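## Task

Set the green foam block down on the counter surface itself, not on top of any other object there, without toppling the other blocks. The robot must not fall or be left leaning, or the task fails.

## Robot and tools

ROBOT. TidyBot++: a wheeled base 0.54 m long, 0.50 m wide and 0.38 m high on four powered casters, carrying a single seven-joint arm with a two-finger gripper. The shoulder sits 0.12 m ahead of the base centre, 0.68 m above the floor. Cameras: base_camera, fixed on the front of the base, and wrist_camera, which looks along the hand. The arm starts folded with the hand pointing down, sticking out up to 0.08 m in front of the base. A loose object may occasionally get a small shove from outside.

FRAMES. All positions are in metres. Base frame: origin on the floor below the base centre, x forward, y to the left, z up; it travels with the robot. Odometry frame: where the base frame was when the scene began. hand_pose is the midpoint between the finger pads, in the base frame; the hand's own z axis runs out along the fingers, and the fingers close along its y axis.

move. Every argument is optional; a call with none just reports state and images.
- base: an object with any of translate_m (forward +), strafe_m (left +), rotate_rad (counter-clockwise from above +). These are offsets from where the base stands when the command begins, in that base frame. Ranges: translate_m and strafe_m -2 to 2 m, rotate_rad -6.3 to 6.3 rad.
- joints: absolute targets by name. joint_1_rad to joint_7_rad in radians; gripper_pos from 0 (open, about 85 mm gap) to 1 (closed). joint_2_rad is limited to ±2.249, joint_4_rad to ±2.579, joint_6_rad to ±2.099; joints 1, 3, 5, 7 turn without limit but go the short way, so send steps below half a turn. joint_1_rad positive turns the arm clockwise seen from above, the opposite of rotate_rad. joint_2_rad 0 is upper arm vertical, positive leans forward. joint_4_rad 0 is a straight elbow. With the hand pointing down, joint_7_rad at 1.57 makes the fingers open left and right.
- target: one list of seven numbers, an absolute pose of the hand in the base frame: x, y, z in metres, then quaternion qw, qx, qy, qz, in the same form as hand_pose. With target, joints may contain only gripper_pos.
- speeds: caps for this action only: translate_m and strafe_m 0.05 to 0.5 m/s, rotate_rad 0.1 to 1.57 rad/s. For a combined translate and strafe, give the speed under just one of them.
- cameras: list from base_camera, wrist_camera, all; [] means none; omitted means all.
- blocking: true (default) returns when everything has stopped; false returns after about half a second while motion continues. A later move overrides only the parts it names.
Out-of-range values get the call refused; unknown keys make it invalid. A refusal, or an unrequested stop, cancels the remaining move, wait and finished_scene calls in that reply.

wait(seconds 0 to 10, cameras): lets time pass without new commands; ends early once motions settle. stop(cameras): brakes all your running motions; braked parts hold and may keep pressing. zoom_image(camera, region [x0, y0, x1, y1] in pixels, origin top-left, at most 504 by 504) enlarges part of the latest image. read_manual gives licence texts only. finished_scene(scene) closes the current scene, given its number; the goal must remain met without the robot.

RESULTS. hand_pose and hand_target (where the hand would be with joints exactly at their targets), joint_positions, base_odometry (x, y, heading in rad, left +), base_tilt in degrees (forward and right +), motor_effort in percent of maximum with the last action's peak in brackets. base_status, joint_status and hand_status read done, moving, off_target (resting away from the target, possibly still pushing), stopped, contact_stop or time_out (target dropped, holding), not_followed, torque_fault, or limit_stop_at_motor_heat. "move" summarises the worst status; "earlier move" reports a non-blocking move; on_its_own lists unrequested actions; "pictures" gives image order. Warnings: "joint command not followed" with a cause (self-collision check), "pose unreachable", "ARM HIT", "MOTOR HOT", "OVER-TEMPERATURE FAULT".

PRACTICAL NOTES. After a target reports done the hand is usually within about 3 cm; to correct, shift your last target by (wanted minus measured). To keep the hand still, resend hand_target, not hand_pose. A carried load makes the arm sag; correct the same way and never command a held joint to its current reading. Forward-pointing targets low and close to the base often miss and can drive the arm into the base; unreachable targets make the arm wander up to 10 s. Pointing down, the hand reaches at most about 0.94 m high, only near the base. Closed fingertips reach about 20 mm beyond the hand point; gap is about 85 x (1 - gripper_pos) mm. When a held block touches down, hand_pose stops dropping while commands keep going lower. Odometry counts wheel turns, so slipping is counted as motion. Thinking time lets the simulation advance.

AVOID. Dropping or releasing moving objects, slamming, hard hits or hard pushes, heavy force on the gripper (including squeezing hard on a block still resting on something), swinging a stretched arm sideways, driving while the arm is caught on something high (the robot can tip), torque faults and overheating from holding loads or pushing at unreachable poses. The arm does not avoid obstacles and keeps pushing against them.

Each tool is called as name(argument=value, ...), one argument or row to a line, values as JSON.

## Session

move(
  joints={"joint_1_rad":0,"joint_2_rad": -0.3, "joint_4_rad": -1.2, "joint_6_rad": -1.3, "joint_3_rad":3.14,"joint_5_rad":0,"joint_7_rad":1.57},
)

move(
  joints={"joint_1_rad":-1.5},
  cameras=["wrist_camera"],
)

move(
  joints={"joint_1_rad":-3.0},
  cameras=["wrist_camera"],
)

move(
  joints={"joint_1_rad":1.7},
  cameras=["wrist_camera"],
)

Scene clock: 2.60 s.
move: done
base_odometry: x=+0.000 y=+0.000 heading=+0.000
base_tilt: forward=+0.2 right=+0.3
base_status: not commanded
joint_positions: joint_1_rad=-0.021 joint_2_rad=-0.325 joint_3_rad=+3.124 joint_4_rad=-1.226 joint_5_rad=-0.012 joint_6_rad=-1.225 joint_7_rad=+1.608 gripper_pos=+0.000
joint_status: all done
motor_effort: joint_1_rad=+0(2) joint_2_rad=-7(9) joint_3_rad=+1(2) joint_4_rad=+18(22) joint_5_rad=+1(2) joint_6_rad=+7(8) joint_7_rad=+0(1)
hand_pose: x=+0.4949 y=+0.0211 z=+1.1113 quat_wxyz=(-0.003, +0.873, +0.035, +0.486) (m; base frame)
hand_target: x=+0.4926 y=+0.0021 z=+1.0960 quat_wxyz=(+0.000, +0.891, +0.000, +0.454) (m; base frame)
hand_status: not commanded
pictures: base_camera, wrist_camera
camera_calibration:
wrist_camera: T_world_to_cam=[[0.0865828, -0.993831, 0.0693103, -0.102298], [-0.508443, -0.10391, -0.854803, 1.26324], [0.856732, 0.0387709, -0.514303, 0.27807], [0, 0, 0, 1]] pos_world=[0.41291, 0.0188154, 1.22992]

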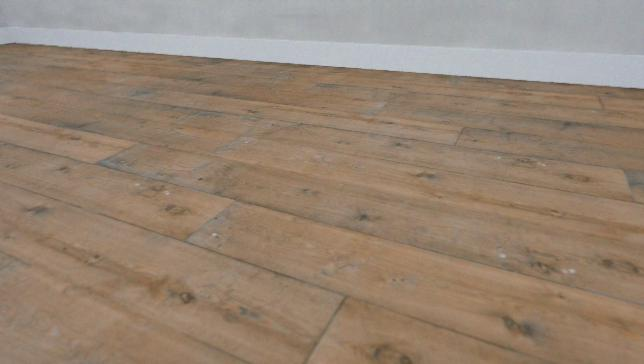

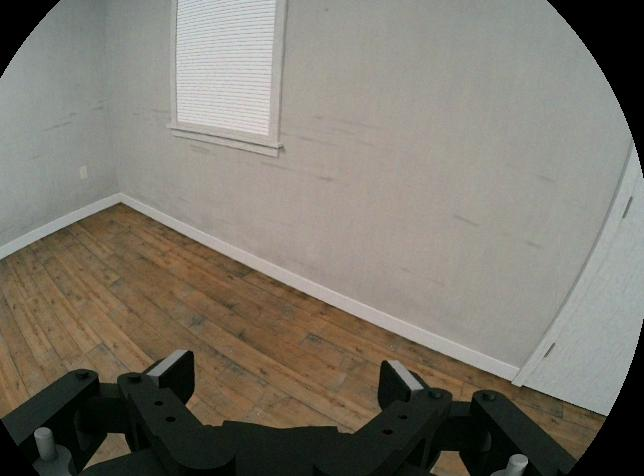

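Scene clock: 5.33 s.
move: done
base_odometry: x=+0.000 y=+0.000 heading=+0.000
base_tilt: forward=+0.2 right=+0.3
base_status: not commanded
joint_positions: joint_1_rad=-1.481 joint_2_rad=-0.321 joint_3_rad=+3.126 joint_4_rad=-1.226 joint_5_rad=-0.012 joint_6_rad=-1.226 joint_7_rad=+1.608 gripper_pos=+0.000
joint_status: all done
motor_effort: joint_1_rad=+1(3) joint_2_rad=-7(8) joint_3_rad=+1(2) joint_4_rad=+18(19) joint_5_rad=+0(2) joint_6_rad=+7(7) joint_7_rad=+0(1)
hand_pose: x=+0.1405 y=+0.3774 z=+1.1096 quat_wxyz=(-0.325, +0.629, +0.609, +0.358) (m; base frame)
hand_target: x=+0.1433 y=+0.3728 z=+1.0960 quat_wxyz=(-0.309, +0.652, +0.608, +0.332) (m; base frame)
hand_status: not commanded
pictures: wrist_camera
camera_calibration:
wrist_camera: T_world_to_cam=[[0.997338, -0.0250682, 0.0684787, -0.210142], [0.0454275, -0.521009, -0.852342, 1.19548], [0.0570447, 0.853183, -0.518483, 0.376615], [0, 0, 0, 1]] pos_world=[0.133791, 0.296266, 1.22862]

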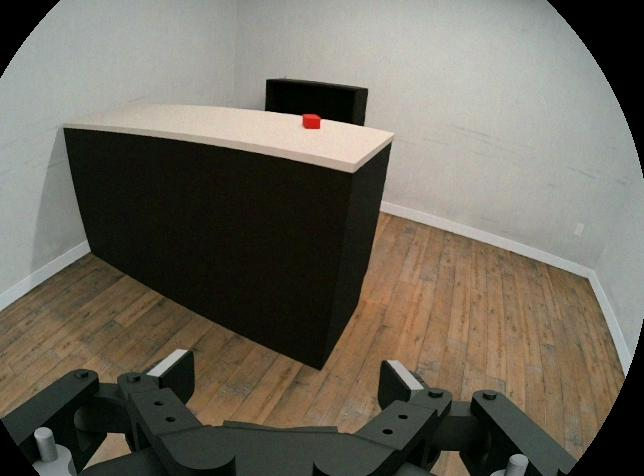

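Scene clock: 8.07 s.
move: done
base_odometry: x=+0.000 y=+0.000 heading=+0.000
base_tilt: forward=+0.2 right=+0.3
base_status: not commanded
joint_positions: joint_1_rad=-2.981 joint_2_rad=-0.321 joint_3_rad=+3.126 joint_4_rad=-1.226 joint_5_rad=-0.012 joint_6_rad=-1.227 joint_7_rad=+1.608 gripper_pos=+0.000
joint_status: all done
motor_effort: joint_1_rad=+1(2) joint_2_rad=-7(8) joint_3_rad=+1(2) joint_4_rad=+18(19) joint_5_rad=+1(1) joint_6_rad=+7(7) joint_7_rad=+0(1)
hand_pose: x=-0.2560 y=+0.0484 z=+1.1094 quat_wxyz=(-0.482, +0.046, +0.874, +0.041) (m; base frame)
hand_target: x=-0.2511 y=+0.0506 z=+1.0960 quat_wxyz=(-0.452, +0.063, +0.889, +0.032) (m; base frame)
hand_status: not commanded
pictures: wrist_camera
camera_calibration:
wrist_camera: T_world_to_cam=[[0.0959422, 0.993042, 0.0682766, -0.102718], [0.523441, 0.00800894, -0.852024, 1.13822], [-0.846643, 0.117484, -0.519031, 0.484762], [0, 0, 0, 1]] pos_world=[-0.175518, 0.0359362, 1.22841]

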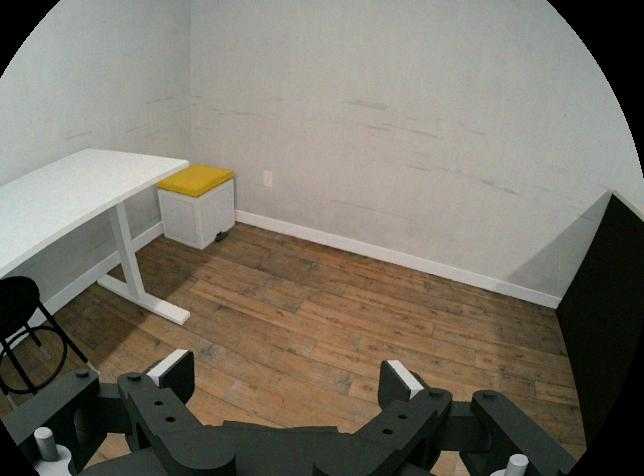

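Scene clock: 10.87 s.
move: done
base_odometry: x=+0.000 y=+0.000 heading=+0.000
base_tilt: forward=+0.2 right=+0.3
base_status: not commanded
joint_positions: joint_1_rad=-4.564 joint_2_rad=-0.321 joint_3_rad=+3.127 joint_4_rad=-1.226 joint_5_rad=-0.012 joint_6_rad=-1.227 joint_7_rad=+1.608 gripper_pos=+0.000
joint_status: all done
motor_effort: joint_1_rad=+2(3) joint_2_rad=-7(8) joint_3_rad=+1(2) joint_4_rad=+18(19) joint_5_rad=+1(2) joint_6_rad=+7(7) joint_7_rad=+0(1)
hand_pose: x=+0.0750 y=-0.3756 z=+1.1093 quat_wxyz=(-0.367, -0.590, +0.647, -0.314) (m; base frame)
hand_target: x=+0.0730 y=-0.3707 z=+1.0960 quat_wxyz=(-0.341, -0.589, +0.669, -0.300) (m; base frame)
hand_status: not commanded
pictures: wrist_camera
camera_calibration:
wrist_camera: T_world_to_cam=[[-0.994142, 0.0838618, 0.0681783, 0.0270781], [-0.0142544, 0.523571, -0.851863, 1.20218], [-0.107135, -0.847844, -0.519309, 0.397011], [0, 0, 0, 1]] pos_world=[0.0865895, -0.295093, 1.22841]

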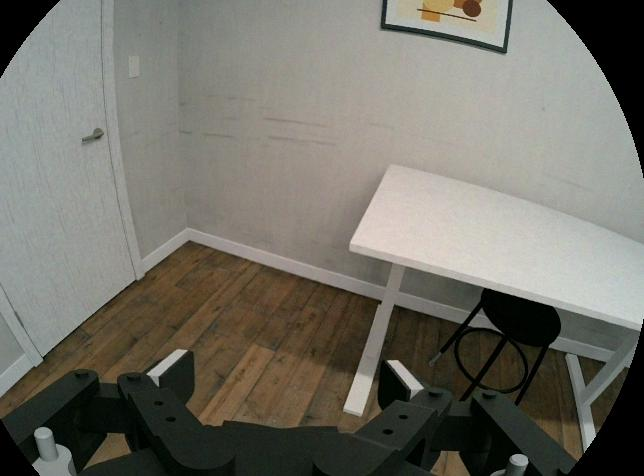

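move(
  base={"translate_m":1.4, "strafe_m":1.4, "rotate_rad":1.3},
  joints={"joint_1_rad":-0.1},
)

move(
  base={"translate_m":0.68, "strafe_m":0.19, "rotate_rad":1.3},
  joints={"joint_1_rad":-0.4},
)

Scene clock: 22.07 s.
move: done
base_odometry: x=+1.400 y=+1.400 heading=+1.301
base_tilt: forward=+0.2 right=+0.3
base_status: done
joint_positions: joint_1_rad=-6.364 joint_2_rad=-0.298 joint_3_rad=+3.138 joint_4_rad=-1.224 joint_5_rad=-0.012 joint_6_rad=-1.229 joint_7_rad=+1.608 gripper_pos=+0.000
joint_status: all done
motor_effort: joint_1_rad=+2(3) joint_2_rad=-8(13) joint_3_rad=+1(3) joint_4_rad=+18(20) joint_5_rad=+1(2) joint_6_rad=+7(8) joint_7_rad=+0(1)
hand_pose: x=+0.5042 y=+0.0379 z=+1.1012 quat_wxyz=(+0.017, -0.879, -0.055, -0.473) (m; base frame)
hand_target: x=+0.4905 y=+0.0394 z=+1.0960 quat_wxyz=(+0.023, -0.890, -0.045, -0.453) (m; base frame)
hand_status: not commanded
pictures: base_camera, wrist_camera
camera_calibration:
wrist_camera: T_world_to_cam=[[0.135631, -0.988728, 0.0634091, -0.104118], [-0.527445, -0.126235, -0.840158, 1.25543], [0.838693, 0.080507, -0.538621, 0.298583], [0, 0, 0, 1]] pos_world=[0.42587, 0.0314955, 1.22218]

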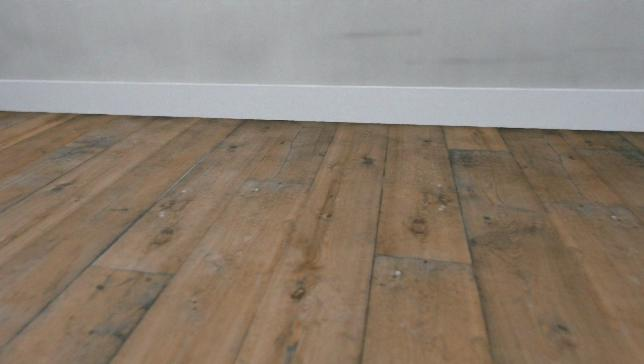

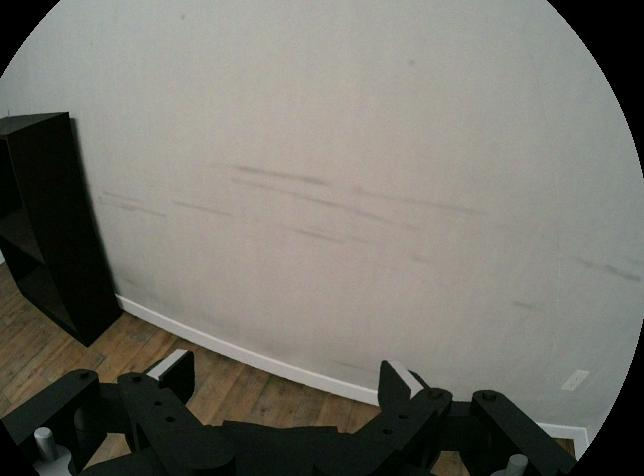

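Scene clock: 25.13 s.
move: done
base_odometry: x=+1.399 y=+2.106 heading=+2.601
base_tilt: forward=+0.2 right=+0.3
base_status: done
joint_positions: joint_1_rad=-6.667 joint_2_rad=-0.300 joint_3_rad=+3.140 joint_4_rad=-1.224 joint_5_rad=-0.012 joint_6_rad=-1.230 joint_7_rad=+1.608 gripper_pos=+0.000
joint_status: all done
motor_effort: joint_1_rad=+0(3) joint_2_rad=-8(11) joint_3_rad=+1(3) joint_4_rad=+18(19) joint_5_rad=+0(2) joint_6_rad=+7(7) joint_7_rad=+0(1)
hand_pose: x=+0.4750 y=+0.1501 z=+1.1020 quat_wxyz=(+0.088, -0.861, -0.186, -0.466) (m; base frame)
hand_target: x=+0.4623 y=+0.1474 z=+1.0960 quat_wxyz=(+0.090, -0.873, -0.177, -0.444) (m; base frame)
hand_status: not commanded
pictures: base_camera, wrist_camera
camera_calibration:
wrist_camera: T_world_to_cam=[[0.422986, -0.903936, 0.0631081, -0.138179], [-0.464982, -0.276304, -0.841099, 1.24865], [0.777736, 0.326429, -0.537187, 0.304973], [0, 0, 0, 1]] pos_world=[0.40186, 0.12055, 1.22279]

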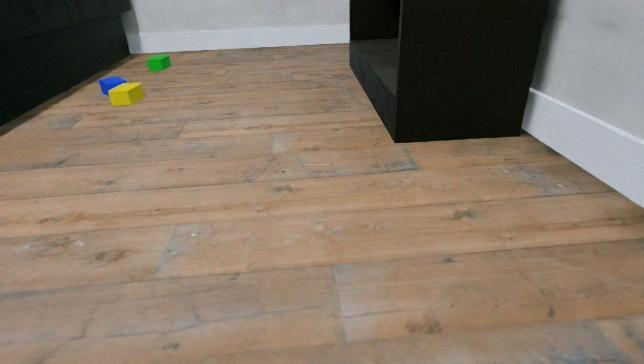

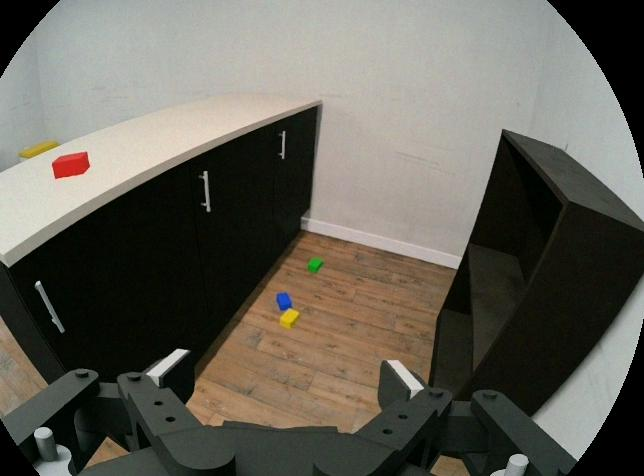

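move(
  base={"translate_m":0.85, "strafe_m":0.2, "rotate_rad":0.085},
  joints={"joint_1_rad":-0.5, "joint_6_rad":-1.5},
  speeds={"translate_m":0.3},
)

Scene clock: 40.03 s.
move: done
base_odometry: x=+0.567 y=+2.372 heading=+2.688
base_tilt: forward=+0.2 right=+0.3
base_status: done
joint_positions: joint_1_rad=-6.769 joint_2_rad=-0.300 joint_3_rad=+3.138 joint_4_rad=-1.222 joint_5_rad=-0.012 joint_6_rad=-1.429 joint_7_rad=+1.608 gripper_pos=+0.000
joint_status: all done
motor_effort: joint_1_rad=+1(2) joint_2_rad=-7(10) joint_3_rad=+1(3) joint_4_rad=+17(18) joint_5_rad=+0(2) joint_6_rad=+6(8) joint_7_rad=+0(1)
hand_pose: x=+0.4230 y=+0.1682 z=+1.0550 quat_wxyz=(+0.091, -0.890, -0.242, -0.374) (m; base frame)
hand_target: x=+0.4095 y=+0.1610 z=+1.0496 quat_wxyz=(+0.090, -0.903, -0.231, -0.351) (m; base frame)
hand_status: not commanded
pictures: base_camera, wrist_camera
camera_calibration:
wrist_camera: T_world_to_cam=[[0.525895, -0.848846, 0.0538051, -0.13986], [-0.568492, -0.397848, -0.720093, 1.12652], [0.632654, 0.348105, -0.691789, 0.535024], [0, 0, 0, 1]] pos_world=[0.375485, 0.143221, 1.18885]

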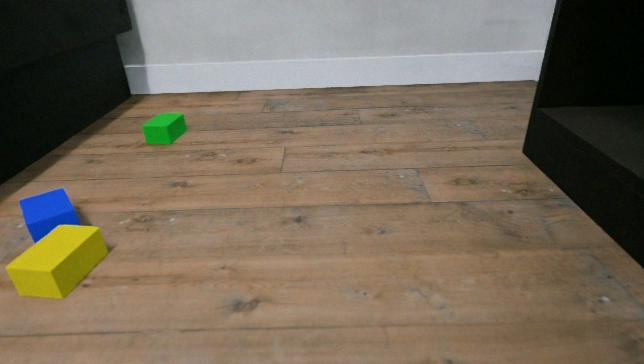

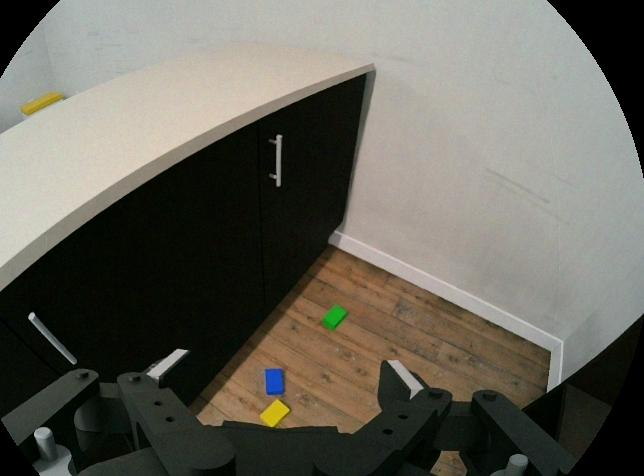

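move(
  base={"strafe_m":-0.06},
  cameras=[],
)

move(
  base={"translate_m":0.4},
  joints={"joint_1_rad":-0.6, "joint_2_rad":-0.4, "joint_4_rad":-2.0, "joint_6_rad":-1.0,"joint_5_rad":0,"joint_7_rad":1.57},
  speeds={"translate_m":0.2},
)

Scene clock: 49.63 s.
move: done
base_odometry: x=+0.593 y=+2.426 heading=+2.688
base_tilt: forward=+0.2 right=+0.3
base_status: done
joint_positions: joint_1_rad=-6.770 joint_2_rad=-0.300 joint_3_rad=+3.139 joint_4_rad=-1.222 joint_5_rad=-0.011 joint_6_rad=-1.430 joint_7_rad=+1.608 gripper_pos=+0.000
joint_status: not commanded
motor_effort: joint_1_rad=+0(3) joint_2_rad=-7(9) joint_3_rad=+1(3) joint_4_rad=+18(19) joint_5_rad=+1(2) joint_6_rad=+6(7) joint_7_rad=+1(1)
hand_pose: x=+0.4229 y=+0.1675 z=+1.0549 quat_wxyz=(+0.091, -0.891, -0.242, -0.374) (m; base frame)
hand_target: x=+0.4095 y=+0.1610 z=+1.0496 quat_wxyz=(+0.090, -0.903, -0.231, -0.351) (m; base frame)
hand_status: not commanded
pictures: none
No camera images: "cameras" was empty.

Scene clock: 52.43 s.
move: done
base_odometry: x=+0.233 y=+2.601 heading=+2.688
base_tilt: forward=+0.1 right=+0.3
base_status: done
joint_positions: joint_1_rad=-6.863 joint_2_rad=-0.379 joint_3_rad=+3.139 joint_4_rad=-1.983 joint_5_rad=-0.011 joint_6_rad=-1.064 joint_7_rad=+1.608 gripper_pos=+0.000
joint_status: all done
motor_effort: joint_1_rad=+2(2) joint_2_rad=-6(9) joint_3_rad=+1(3) joint_4_rad=+20(22) joint_5_rad=+0(2) joint_6_rad=+4(7) joint_7_rad=+0(1)
hand_pose: x=+0.3675 y=+0.1690 z=+0.7850 quat_wxyz=(+0.068, -0.926, -0.295, -0.224) (m; base frame)
hand_target: x=+0.3745 y=+0.1771 z=+0.7934 quat_wxyz=(+0.079, -0.920, -0.285, -0.256) (m; base frame)
hand_status: not commanded
pictures: base_camera, wrist_camera
camera_calibration:
wrist_camera: T_world_to_cam=[[0.609638, -0.792108, 0.0300963, -0.117224], [-0.691418, -0.549945, -0.46851, 0.774255], [0.387662, 0.264813, -0.882945, 0.637231], [0, 0, 0, 1]] pos_world=[0.359768, 0.164196, 0.928915]

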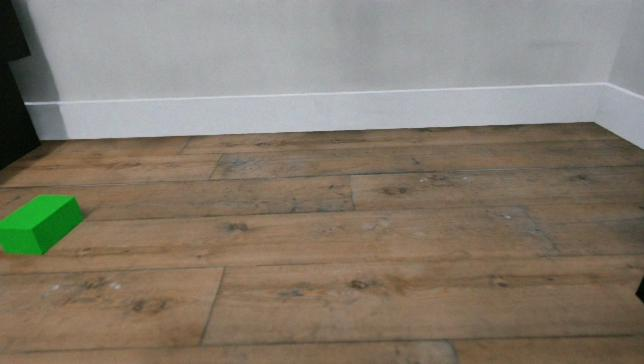

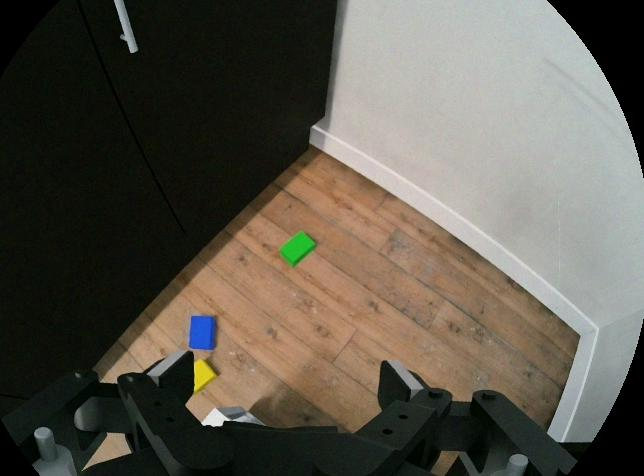

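move(
  base={"translate_m":0.12},
  cameras=[],
)

move(
  target=[0.43, 0.39, 0.3, 0.037, 0.925, -0.093, 0.365],
)

Scene clock: 62.47 s.
move: done
base_odometry: x=+0.125 y=+2.654 heading=+2.688
base_tilt: forward=+0.2 right=+0.3
base_status: done
joint_positions: joint_1_rad=-6.864 joint_2_rad=-0.386 joint_3_rad=+3.139 joint_4_rad=-1.984 joint_5_rad=-0.011 joint_6_rad=-1.060 joint_7_rad=+1.608 gripper_pos=+0.000
joint_status: not commanded
motor_effort: joint_1_rad=+1(2) joint_2_rad=-6(9) joint_3_rad=+1(2) joint_4_rad=+19(20) joint_5_rad=+0(2) joint_6_rad=+4(5) joint_7_rad=+0(1)
hand_pose: x=+0.3673 y=+0.1693 z=+0.7874 quat_wxyz=(+0.069, -0.925, -0.295, -0.229) (m; base frame)
hand_target: x=+0.3745 y=+0.1771 z=+0.7934 quat_wxyz=(+0.079, -0.920, -0.285, -0.256) (m; base frame)
hand_status: not commanded
pictures: none
No camera images: "cameras" was empty.

Scene clock: 65.77 s.
move: done
base_odometry: x=+0.125 y=+2.654 heading=+2.688
base_tilt: forward=+0.2 right=+0.3
base_status: not commanded
joint_positions: joint_1_rad=-5.190 joint_2_rad=-1.754 joint_3_rad=+1.344 joint_4_rad=-1.775 joint_5_rad=-1.318 joint_6_rad=-0.793 joint_7_rad=+0.957 gripper_pos=+0.000
joint_status: not commanded
motor_effort: joint_1_rad=+1(5) joint_2_rad=+31(33) joint_3_rad=+18(21) joint_4_rad=-5(21) joint_5_rad=+3(5) joint_6_rad=+4(7) joint_7_rad=+0(1)
hand_pose: x=+0.4161 y=+0.3715 z=+0.3038 quat_wxyz=(-0.076, -0.932, +0.068, -0.347) (m; base frame)
hand_target: x=+0.4300 y=+0.3900 z=+0.3000 quat_wxyz=(-0.037, -0.926, +0.093, -0.365) (m; base frame)
hand_status: done (0.024 m and 5.7 deg from the pose sent, 0.539 m and 49.1 deg at the start)
pictures: base_camera, wrist_camera
camera_calibration:
wrist_camera: T_world_to_cam=[[-0.14558, -0.981264, 0.126205, 0.383292], [-0.746946, 0.0253644, -0.664401, 0.562695], [0.648752, -0.190992, -0.736643, 0.156232], [0, 0, 0, 1]] pos_world=[0.374747, 0.391677, 0.440569]

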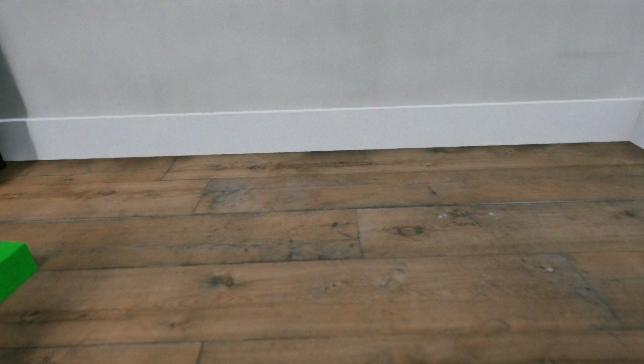

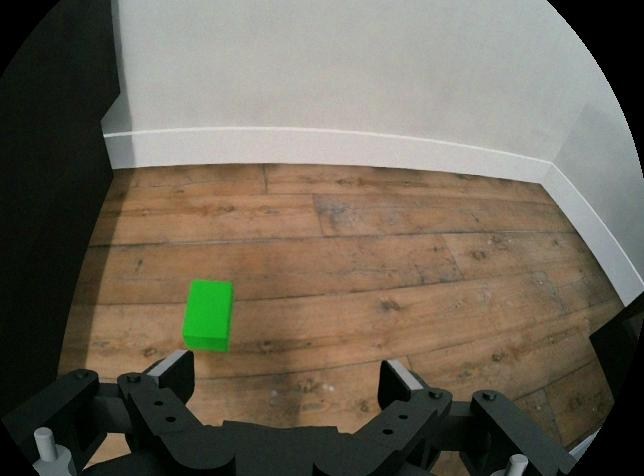

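move(
  target=[0.54, 0.46, 0.13, 0.018, 0.929, -0.047, 0.367],
)

Scene clock: 76.07 s.
move: done
base_odometry: x=+0.125 y=+2.654 heading=+2.688
base_tilt: forward=+0.2 right=+0.3
base_status: not commanded
joint_positions: joint_1_rad=-4.846 joint_2_rad=-2.043 joint_3_rad=+1.344 joint_4_rad=-1.161 joint_5_rad=-1.319 joint_6_rad=-0.675 joint_7_rad=+0.690 gripper_pos=+0.000
joint_status: not commanded
motor_effort: joint_1_rad=+1(2) joint_2_rad=+37(39) joint_3_rad=+16(19) joint_4_rad=-8(9) joint_5_rad=+3(5) joint_6_rad=+3(5) joint_7_rad=+0(1)
hand_pose: x=+0.5226 y=+0.4478 z=+0.1286 quat_wxyz=(-0.048, -0.937, +0.034, -0.345) (m; base frame)
hand_target: x=+0.5400 y=+0.4600 z=+0.1300 quat_wxyz=(-0.018, -0.929, +0.047, -0.367) (m; base frame)
hand_status: done (0.021 m and 4.6 deg from the pose sent, 0.231 m and 7.4 deg at the start)
pictures: base_camera, wrist_camera
camera_calibration:
wrist_camera: T_world_to_cam=[[-0.0631268, -0.993221, 0.0976053, 0.461749], [-0.753549, -0.0166883, -0.65718, 0.545294], [0.654354, -0.115036, -0.747387, -0.0629882], [0, 0, 0, 1]] pos_world=[0.481271, 0.460473, 0.266211]

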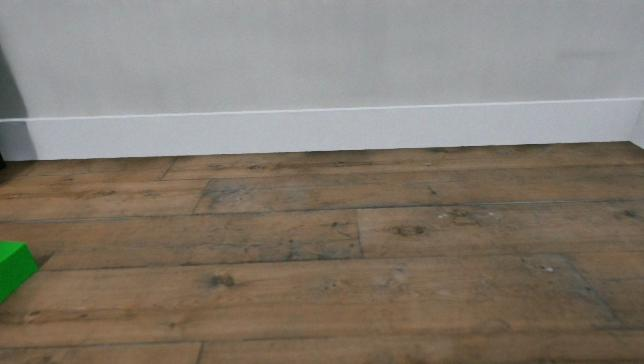

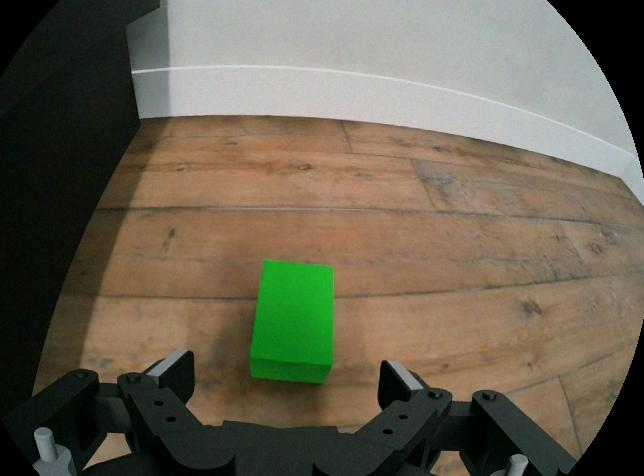

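move(
  target=[0.595, 0.451, 0.07, 0.018, 0.929, -0.047, 0.367],
  cameras=["wrist_camera"],
)

move(
  target=[0.622, 0.447, 0.035, 0.018, 0.929, -0.047, 0.367],
  cameras=["wrist_camera"],
)

Scene clock: 80.63 s.
move: done
base_odometry: x=+0.125 y=+2.654 heading=+2.688
base_tilt: forward=+0.2 right=+0.3
base_status: not commanded
joint_positions: joint_1_rad=-4.644 joint_2_rad=-2.161 joint_3_rad=+1.442 joint_4_rad=-0.895 joint_5_rad=-1.295 joint_6_rad=-0.658 joint_7_rad=+0.531 gripper_pos=+0.000
joint_status: not commanded
motor_effort: joint_1_rad=+1(2) joint_2_rad=+39(41) joint_3_rad=+14(17) joint_4_rad=-9(10) joint_5_rad=+4(5) joint_6_rad=+3(4) joint_7_rad=+1(1)
hand_pose: x=+0.5785 y=+0.4350 z=+0.0630 quat_wxyz=(-0.044, -0.938, +0.051, -0.340) (m; base frame)
hand_target: x=+0.5950 y=+0.4510 z=+0.0700 quat_wxyz=(-0.018, -0.929, +0.047, -0.367) (m; base frame)
hand_status: done (0.024 m and 4.5 deg from the pose sent, 0.093 m and 4.6 deg at the start)
pictures: wrist_camera
camera_calibration:
wrist_camera: T_world_to_cam=[[-0.0910704, -0.992605, 0.0802591, 0.476054], [-0.75885, 0.0169822, -0.651044, 0.532096], [0.644866, -0.120195, -0.754785, -0.141864], [0, 0, 0, 1]] pos_world=[0.538619, 0.446446, 0.201133]

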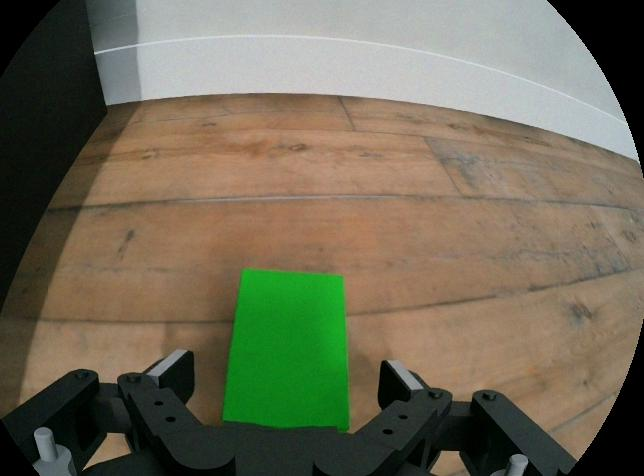

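Scene clock: 81.87 s.
move: off_target
base_odometry: x=+0.125 y=+2.654 heading=+2.688
base_tilt: forward=+0.2 right=+0.3
base_status: not commanded
joint_positions: joint_1_rad=-4.515 joint_2_rad=-2.195 joint_3_rad=+1.585 joint_4_rad=-0.695 joint_5_rad=-1.232 joint_6_rad=-0.658 joint_7_rad=+0.375 gripper_pos=+0.000
joint_status: not commanded
motor_effort: joint_1_rad=+2(3) joint_2_rad=+37(40) joint_3_rad=+10(14) joint_4_rad=-8(10) joint_5_rad=+3(5) joint_6_rad=+2(5) joint_7_rad=+0(1)
hand_pose: x=+0.6171 y=+0.4600 z=+0.0560 quat_wxyz=(-0.024, -0.932, +0.044, -0.360) (m; base frame)
hand_target: x=+0.6220 y=+0.4470 z=+0.0350 quat_wxyz=(-0.018, -0.929, +0.047, -0.367) (m; base frame)
hand_status: off_target (0.025 m and 1.2 deg from the pose sent, 0.053 m and 4.5 deg at the start)
pictures: wrist_camera
camera_calibration:
wrist_camera: T_world_to_cam=[[-0.067236, -0.996649, 0.0465941, 0.493992], [-0.730471, 0.0173613, -0.682723, 0.540496], [0.679626, -0.0799392, -0.72919, -0.210393], [0, 0, 0, 1]] pos_world=[0.571019, 0.466134, 0.192576]

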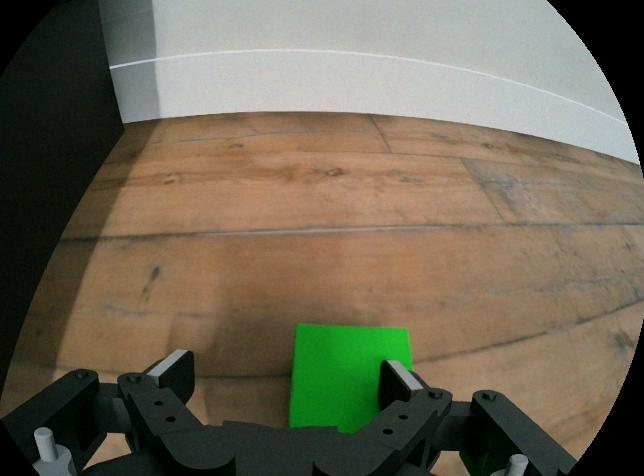

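move(
  target=[0.595, 0.445, 0.09, 0.018, 0.929, -0.047, 0.367],
  cameras=["wrist_camera"],
)

Scene clock: 85.00 s.
move: done
base_odometry: x=+0.125 y=+2.654 heading=+2.688
base_tilt: forward=+0.2 right=+0.3
base_status: not commanded
joint_positions: joint_1_rad=-4.646 joint_2_rad=-2.151 joint_3_rad=+1.420 joint_4_rad=-0.945 joint_5_rad=-1.258 joint_6_rad=-0.633 joint_7_rad=+0.518 gripper_pos=+0.000
joint_status: not commanded
motor_effort: joint_1_rad=+1(4) joint_2_rad=+39(40) joint_3_rad=+15(15) joint_4_rad=-9(10) joint_5_rad=+4(5) joint_6_rad=+3(3) joint_7_rad=+0(1)
hand_pose: x=+0.5934 y=+0.4177 z=+0.0775 quat_wxyz=(-0.050, -0.930, +0.065, -0.358) (m; base frame)
hand_target: x=+0.5950 y=+0.4450 z=+0.0900 quat_wxyz=(-0.018, -0.929, +0.047, -0.367) (m; base frame)
hand_status: done (0.030 m and 4.4 deg from the pose sent, 0.043 m and 1.2 deg at the start)
pictures: wrist_camera
camera_calibration:
wrist_camera: T_world_to_cam=[[-0.123707, -0.989045, 0.0805357, 0.476882], [-0.731709, 0.0360957, -0.680661, 0.531328], [0.670298, -0.143131, -0.728158, -0.150173], [0, 0, 0, 1]] pos_world=[0.548432, 0.430984, 0.213898]

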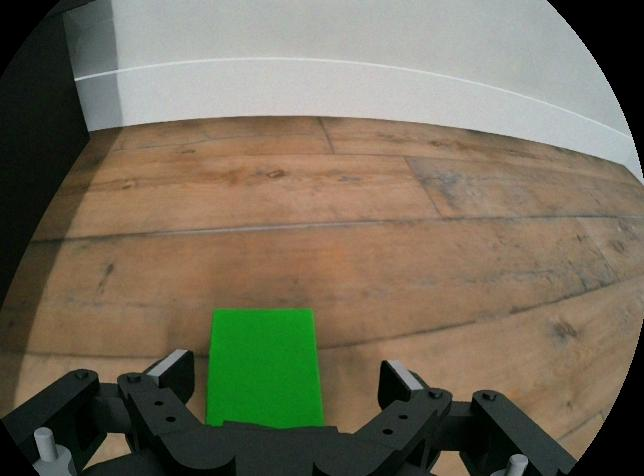

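move(
  target=[0.48, 0.45, 0.2, 0.018, 0.929, -0.047, 0.367],
  cameras=[],
)

move(
  base={"translate_m":0.12},
  cameras=[],
)

move(
  target=[0.44, 0.455, 0.12, 0.018, 0.929, -0.047, 0.367],
)

Scene clock: 89.13 s.
move: done
base_odometry: x=+0.125 y=+2.654 heading=+2.688
base_tilt: forward=+0.2 right=+0.3
base_status: not commanded
joint_positions: joint_1_rad=-5.007 joint_2_rad=-1.951 joint_3_rad=+1.314 joint_4_rad=-1.394 joint_5_rad=-1.331 joint_6_rad=-0.633 joint_7_rad=+0.724 gripper_pos=+0.000
joint_status: not commanded
motor_effort: joint_1_rad=+1(3) joint_2_rad=+35(40) joint_3_rad=+18(19) joint_4_rad=-8(10) joint_5_rad=+4(4) joint_6_rad=+4(4) joint_7_rad=+0(0)
hand_pose: x=+0.4902 y=+0.4479 z=+0.1992 quat_wxyz=(-0.023, -0.923, +0.052, -0.380) (m; base frame)
hand_target: x=+0.4800 y=+0.4500 z=+0.2000 quat_wxyz=(-0.018, -0.929, +0.047, -0.367) (m; base frame)
hand_status: done (0.010 m and 1.8 deg from the pose sent, 0.170 m and 4.4 deg at the start)
pictures: none
No camera images: "cameras" was empty.

Scene clock: 90.47 s.
move: done
base_odometry: x=+0.017 y=+2.707 heading=+2.688
base_tilt: forward=+0.2 right=+0.3
base_status: done
joint_positions: joint_1_rad=-5.009 joint_2_rad=-1.951 joint_3_rad=+1.311 joint_4_rad=-1.400 joint_5_rad=-1.333 joint_6_rad=-0.633 joint_7_rad=+0.726 gripper_pos=+0.000
joint_status: not commanded
motor_effort: joint_1_rad=+2(4) joint_2_rad=+35(36) joint_3_rad=+19(19) joint_4_rad=-8(9) joint_5_rad=+3(4) joint_6_rad=+4(5) joint_7_rad=+0(1)
hand_pose: x=+0.4896 y=+0.4454 z=+0.1990 quat_wxyz=(-0.024, -0.923, +0.054, -0.380) (m; base frame)
hand_target: x=+0.4800 y=+0.4500 z=+0.2000 quat_wxyz=(-0.018, -0.929, +0.047, -0.367) (m; base frame)
hand_status: not commanded
pictures: none
No camera images: "cameras" was empty.

Scene clock: 91.57 s.
move: done
base_odometry: x=+0.017 y=+2.707 heading=+2.688
base_tilt: forward=+0.2 right=+0.3
base_status: not commanded
joint_positions: joint_1_rad=-5.069 joint_2_rad=-2.072 joint_3_rad=+1.301 joint_4_rad=-1.274 joint_5_rad=-1.331 joint_6_rad=-0.633 joint_7_rad=+0.561 gripper_pos=+0.000
joint_status: not commanded
motor_effort: joint_1_rad=+1(3) joint_2_rad=+34(36) joint_3_rad=+17(18) joint_4_rad=-9(11) joint_5_rad=+3(5) joint_6_rad=+3(4) joint_7_rad=+0(1)
hand_pose: x=+0.4488 y=+0.4620 z=+0.1285 quat_wxyz=(-0.010, -0.928, +0.034, -0.371) (m; base frame)
hand_target: x=+0.4400 y=+0.4550 z=+0.1200 quat_wxyz=(-0.018, -0.929, +0.047, -0.367) (m; base frame)
hand_status: done (0.014 m and 1.8 deg from the pose sent, 0.094 m and 1.9 deg at the start)
pictures: base_camera, wrist_camera
camera_calibration:
wrist_camera: T_world_to_cam=[[-0.0377354, -0.998889, 0.0282123, 0.471314], [-0.714276, 0.00721773, -0.699827, 0.46657], [0.698846, -0.0465596, -0.713755, -0.0690228], [0, 0, 0, 1]] pos_world=[0.399281, 0.464209, 0.263956]

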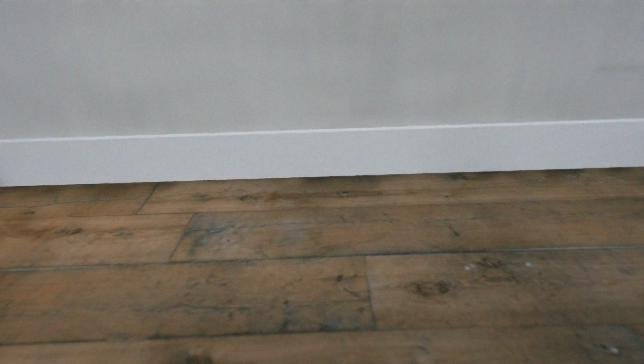

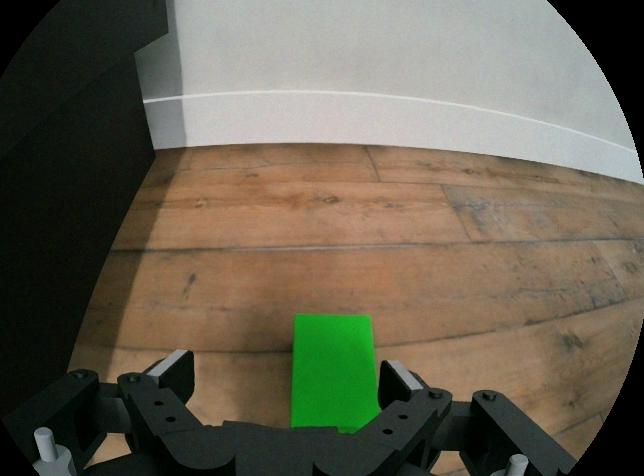

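move(
  target=[0.455, 0.425, 0.085, 0.018, 0.929, -0.047, 0.367],
  cameras=["wrist_camera"],
)

Scene clock: 94.63 s.
move: done
base_odometry: x=+0.017 y=+2.707 heading=+2.688
base_tilt: forward=+0.2 right=+0.3
base_status: not commanded
joint_positions: joint_1_rad=-5.069 joint_2_rad=-2.137 joint_3_rad=+1.256 joint_4_rad=-1.274 joint_5_rad=-1.342 joint_6_rad=-0.617 joint_7_rad=+0.560 gripper_pos=+0.000
joint_status: not commanded
motor_effort: joint_1_rad=+1(2) joint_2_rad=+31(35) joint_3_rad=+16(17) joint_4_rad=-10(11) joint_5_rad=+3(5) joint_6_rad=+3(4) joint_7_rad=+0(1)
hand_pose: x=+0.4525 y=+0.4172 z=+0.0917 quat_wxyz=(-0.039, -0.929, +0.031, -0.368) (m; base frame)
hand_target: x=+0.4550 y=+0.4250 z=+0.0850 quat_wxyz=(-0.018, -0.929, +0.047, -0.367) (m; base frame)
hand_status: done (0.011 m and 3.0 deg from the pose sent, 0.057 m and 1.8 deg at the start)
pictures: wrist_camera
camera_calibration:
wrist_camera: T_world_to_cam=[[-0.0544924, -0.994973, 0.0840202, 0.428601], [-0.720216, -0.0191167, -0.693487, 0.456942], [0.691607, -0.0983025, -0.715554, -0.0749789], [0, 0, 0, 1]] pos_world=[0.404309, 0.427811, 0.227221]

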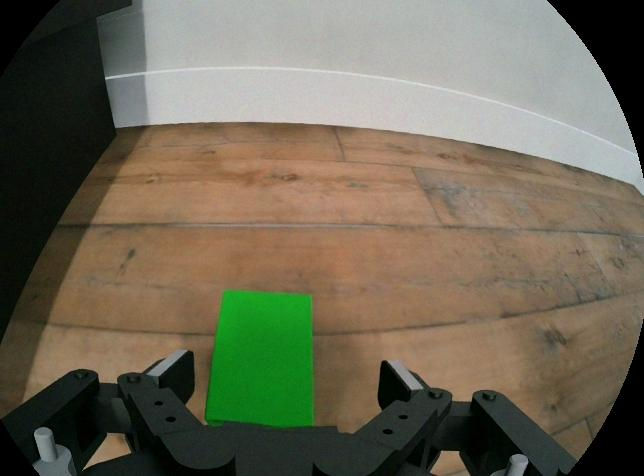

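move(
  target=[0.475, 0.438, 0.06, 0.018, 0.929, -0.047, 0.367],
  cameras=["wrist_camera"],
)

Scene clock: 98.03 s.
move: done
base_odometry: x=+0.017 y=+2.707 heading=+2.688
base_tilt: forward=+0.2 right=+0.3
base_status: not commanded
joint_positions: joint_1_rad=-4.991 joint_2_rad=-2.176 joint_3_rad=+1.300 joint_4_rad=-1.132 joint_5_rad=-1.338 joint_6_rad=-0.617 joint_7_rad=+0.480 gripper_pos=+0.000
joint_status: not commanded
motor_effort: joint_1_rad=+1(2) joint_2_rad=+33(34) joint_3_rad=+15(16) joint_4_rad=-11(11) joint_5_rad=+3(4) joint_6_rad=+3(3) joint_7_rad=+0(1)
hand_pose: x=+0.4611 y=+0.4411 z=+0.0600 quat_wxyz=(-0.021, -0.935, +0.037, -0.353) (m; base frame)
hand_target: x=+0.4750 y=+0.4380 z=+0.0600 quat_wxyz=(-0.018, -0.929, +0.047, -0.367) (m; base frame)
hand_status: done (0.014 m and 2.1 deg from the pose sent, 0.044 m and 3.0 deg at the start)
pictures: wrist_camera
camera_calibration:
wrist_camera: T_world_to_cam=[[-0.0498543, -0.99769, 0.0461458, 0.456825], [-0.740558, 0.0059253, -0.671966, 0.438623], [0.67014, -0.0676741, -0.739143, -0.103508], [0, 0, 0, 1]] pos_world=[0.416965, 0.446166, 0.197152]

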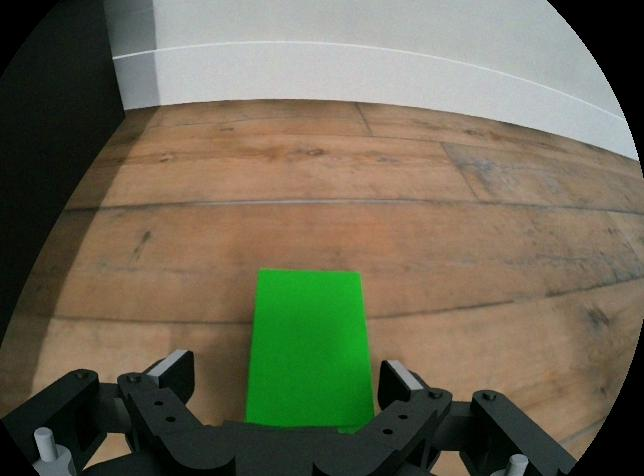

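move(
  target=[0.49, 0.428, 0.042, 0.018, 0.929, -0.047, 0.367],
  cameras=["wrist_camera"],
)

Scene clock: 99.97 s.
move: done
base_odometry: x=+0.017 y=+2.707 heading=+2.688
base_tilt: forward=+0.2 right=+0.3
base_status: not commanded
joint_positions: joint_1_rad=-4.945 joint_2_rad=-2.216 joint_3_rad=+1.309 joint_4_rad=-1.084 joint_5_rad=-1.338 joint_6_rad=-0.617 joint_7_rad=+0.466 gripper_pos=+0.000
joint_status: not commanded
motor_effort: joint_1_rad=+1(3) joint_2_rad=+33(35) joint_3_rad=+14(15) joint_4_rad=-10(11) joint_5_rad=+3(5) joint_6_rad=+2(3) joint_7_rad=+0(0)
hand_pose: x=+0.4747 y=+0.4224 z=+0.0379 quat_wxyz=(-0.034, -0.936, +0.039, -0.349) (m; base frame)
hand_target: x=+0.4900 y=+0.4280 z=+0.0420 quat_wxyz=(-0.018, -0.929, +0.047, -0.367) (m; base frame)
hand_status: done (0.017 m and 3.0 deg from the pose sent, 0.036 m and 2.1 deg at the start)
pictures: wrist_camera
camera_calibration:
wrist_camera: T_world_to_cam=[[-0.0631521, -0.995619, 0.0689473, 0.444412], [-0.74749, 0.0014119, -0.664272, 0.438797], [0.661265, -0.0934876, -0.744304, -0.11481], [0, 0, 0, 1]] pos_world=[0.431982, 0.431112, 0.175386]

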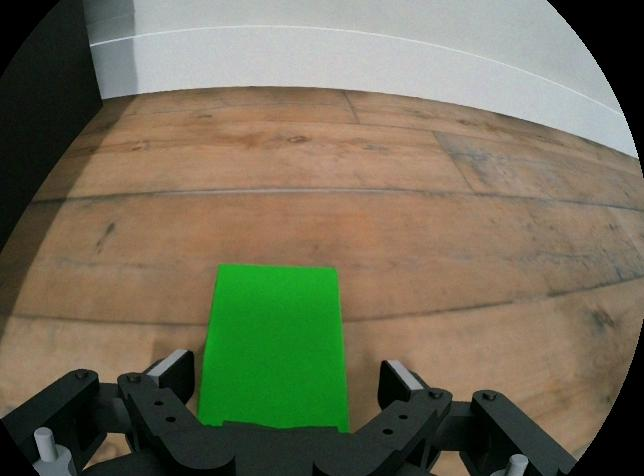

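move(
  joints={"gripper_pos":0.5},
  cameras=["wrist_camera"],
)

move(
  joints={"gripper_pos":0.7},
  cameras=[],
)

move(
  target=[0.44, 0.42, 0.2, 0.018, 0.929, -0.047, 0.367],
)

Scene clock: 102.77 s.
move: off_target
base_odometry: x=+0.017 y=+2.707 heading=+2.688
base_tilt: forward=+0.2 right=+0.3
base_status: not commanded
joint_positions: joint_1_rad=-4.944 joint_2_rad=-2.217 joint_3_rad=+1.314 joint_4_rad=-1.083 joint_5_rad=-1.336 joint_6_rad=-0.617 joint_7_rad=+0.466 gripper_pos=+0.399
joint_status: gripper_pos off_target (ended at +0.399, target +0.500)
motor_effort: joint_1_rad=+1(4) joint_2_rad=+33(33) joint_3_rad=+14(15) joint_4_rad=-10(11) joint_5_rad=+4(4) joint_6_rad=+3(4) joint_7_rad=+0(1)
hand_pose: x=+0.4763 y=+0.4234 z=+0.0392 quat_wxyz=(-0.034, -0.935, +0.038, -0.350) (m; base frame)
hand_target: x=+0.4900 y=+0.4280 z=+0.0420 quat_wxyz=(-0.018, -0.929, +0.047, -0.367) (m; base frame)
hand_status: not commanded
pictures: wrist_camera
camera_calibration:
wrist_camera: T_world_to_cam=[[-0.0604621, -0.995752, 0.0694475, 0.444209], [-0.745019, -0.00128448, -0.667042, 0.440935], [0.664298, -0.0920704, -0.741776, -0.116992], [0, 0, 0, 1]] pos_world=[0.43308, 0.432117, 0.176491]

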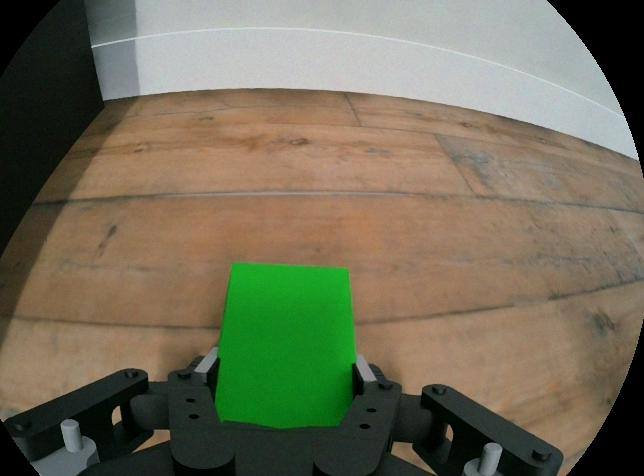

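Scene clock: 103.40 s.
move: off_target
base_odometry: x=+0.017 y=+2.707 heading=+2.688
base_tilt: forward=+0.2 right=+0.3
base_status: not commanded
joint_positions: joint_1_rad=-4.943 joint_2_rad=-2.217 joint_3_rad=+1.314 joint_4_rad=-1.083 joint_5_rad=-1.336 joint_6_rad=-0.617 joint_7_rad=+0.466 gripper_pos=+0.399
joint_status: gripper_pos off_target (ended at +0.399, target +0.700)
motor_effort: joint_1_rad=+2(2) joint_2_rad=+32(32) joint_3_rad=+14(14) joint_4_rad=-11(11) joint_5_rad=+4(4) joint_6_rad=+2(2) joint_7_rad=+0(1)
hand_pose: x=+0.4763 y=+0.4233 z=+0.0392 quat_wxyz=(-0.034, -0.935, +0.038, -0.350) (m; base frame)
hand_target: x=+0.4900 y=+0.4280 z=+0.0420 quat_wxyz=(-0.018, -0.929, +0.047, -0.367) (m; base frame)
hand_status: not commanded
pictures: none
No camera images: "cameras" was empty.

Scene clock: 105.40 s.
move: done
base_odometry: x=+0.017 y=+2.707 heading=+2.688
base_tilt: forward=+0.2 right=+0.3
base_status: not commanded
joint_positions: joint_1_rad=-5.127 joint_2_rad=-1.963 joint_3_rad=+1.271 joint_4_rad=-1.539 joint_5_rad=-1.420 joint_6_rad=-0.617 joint_7_rad=+0.782 gripper_pos=+0.399
joint_status: not commanded
motor_effort: joint_1_rad=+0(2) joint_2_rad=+32(35) joint_3_rad=+18(18) joint_4_rad=-9(12) joint_5_rad=+4(5) joint_6_rad=+5(5) joint_7_rad=+0(1)
hand_pose: x=+0.4544 y=+0.4178 z=+0.2005 quat_wxyz=(-0.021, -0.922, +0.054, -0.383) (m; base frame)
hand_target: x=+0.4400 y=+0.4200 z=+0.2000 quat_wxyz=(-0.018, -0.929, +0.047, -0.367) (m; base frame)
hand_status: done (0.015 m and 2.2 deg from the pose sent, 0.165 m and 2.9 deg at the start)
pictures: base_camera, wrist_camera
camera_calibration:
wrist_camera: T_world_to_cam=[[-0.0836166, -0.995962, 0.0326911, 0.444136], [-0.693925, 0.0346517, -0.719213, 0.504527], [0.715176, -0.0828233, -0.69402, -0.0198122], [0, 0, 0, 1]] pos_world=[0.40141, 0.423219, 0.334593]

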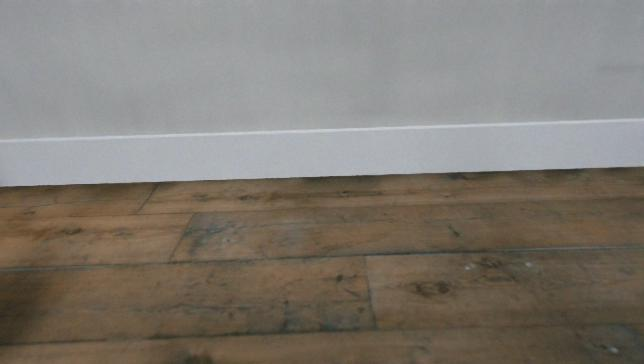

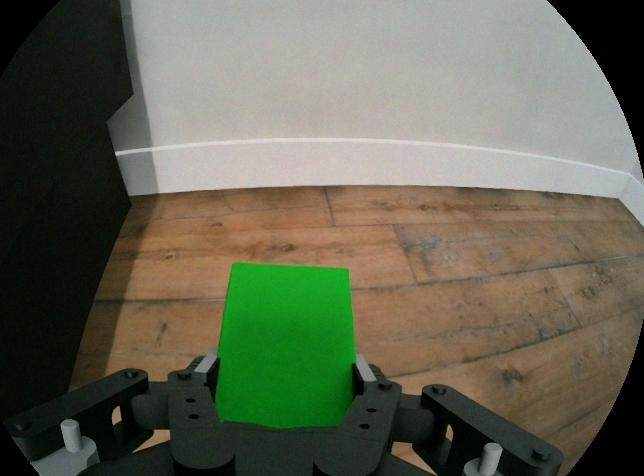

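move(
  target=[0.5, 0.2, 0.4, 0, 0.93, 0, 0.367],
)

move(
  target=[0.5, 0.05, 0.65, 0, 0.93, 0, 0.367],
)

Scene clock: 110.03 s.
move: done
base_odometry: x=+0.017 y=+2.707 heading=+2.688
base_tilt: forward=+0.2 right=+0.3
base_status: not commanded
joint_positions: joint_1_rad=-4.865 joint_2_rad=-1.963 joint_3_rad=+1.707 joint_4_rad=-2.405 joint_5_rad=-2.139 joint_6_rad=-1.287 joint_7_rad=+2.123 gripper_pos=+0.399
joint_status: not commanded
motor_effort: joint_1_rad=+0(3) joint_2_rad=+23(32) joint_3_rad=+14(19) joint_4_rad=-5(11) joint_5_rad=-2(4) joint_6_rad=+5(6) joint_7_rad=+0(1)
hand_pose: x=+0.5034 y=+0.1945 z=+0.3999 quat_wxyz=(-0.014, -0.928, +0.023, -0.372) (m; base frame)
hand_target: x=+0.4999 y=+0.2000 z=+0.3999 quat_wxyz=(+0.000, -0.930, +0.000, -0.367) (m; base frame)
hand_status: done (0.007 m and 3.2 deg from the pose sent, 0.299 m and 6.9 deg at the start)
pictures: base_camera, wrist_camera
camera_calibration:
wrist_camera: T_world_to_cam=[[-0.0214211, -0.998816, 0.0436854, 0.184122], [-0.712829, -0.0153795, -0.701169, 0.701702], [0.701011, -0.04616, -0.711655, 0.0720246], [0, 0, 0, 1]] pos_world=[0.453647, 0.19802, 0.535225]

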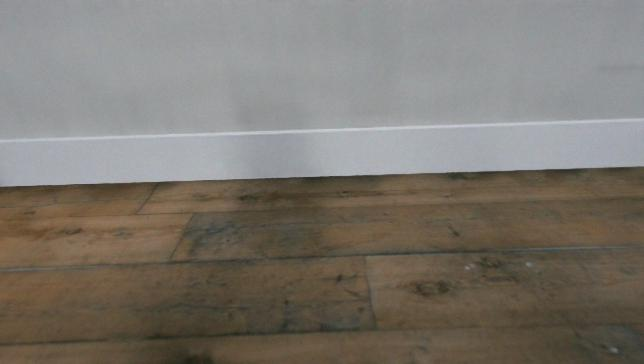

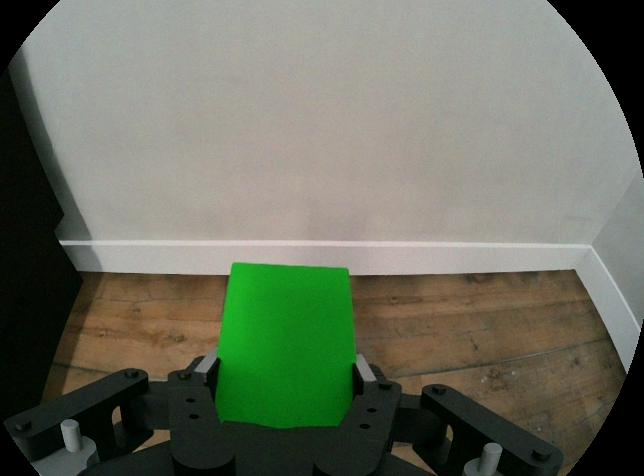

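Scene clock: 113.50 s.
move: done
base_odometry: x=+0.017 y=+2.707 heading=+2.688
base_tilt: forward=+0.2 right=+0.3
base_status: not commanded
joint_positions: joint_1_rad=-5.533 joint_2_rad=-0.173 joint_3_rad=+2.261 joint_4_rad=-2.428 joint_5_rad=-0.024 joint_6_rad=-0.117 joint_7_rad=+1.443 gripper_pos=+0.399
joint_status: not commanded
motor_effort: joint_1_rad=+1(2) joint_2_rad=-5(26) joint_3_rad=+2(16) joint_4_rad=+16(17) joint_5_rad=+1(3) joint_6_rad=+6(6) joint_7_rad=+0(1)
hand_pose: x=+0.4935 y=+0.0482 z=+0.6483 quat_wxyz=(-0.013, -0.936, -0.010, -0.351) (m; base frame)
hand_target: x=+0.5000 y=+0.0500 z=+0.6500 quat_wxyz=(+0.000, -0.930, +0.000, -0.367) (m; base frame)
hand_status: done (0.007 m and 2.8 deg from the pose sent, 0.289 m and 3.2 deg at the start)
pictures: base_camera, wrist_camera
camera_calibration:
wrist_camera: T_world_to_cam=[[0.0430809, -0.996986, 0.0645173, -0.0185416], [-0.742407, -0.0751605, -0.66572, 0.861052], [0.668562, -0.0192183, -0.743408, 0.284344], [0, 0, 0, 1]] pos_world=[0.449949, 0.051696, 0.785799]

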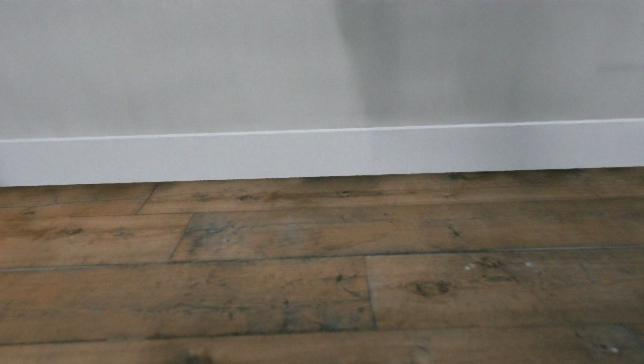

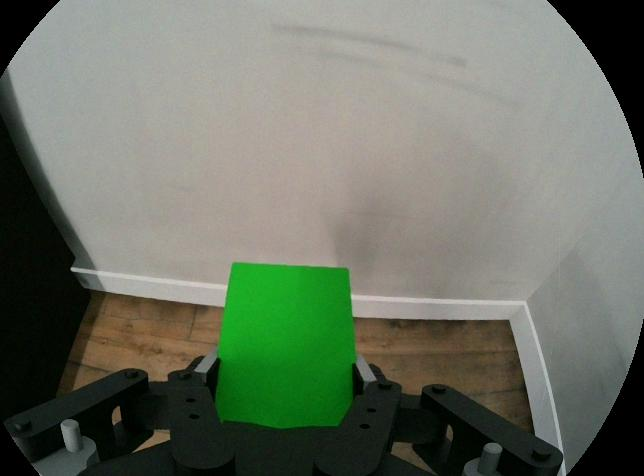

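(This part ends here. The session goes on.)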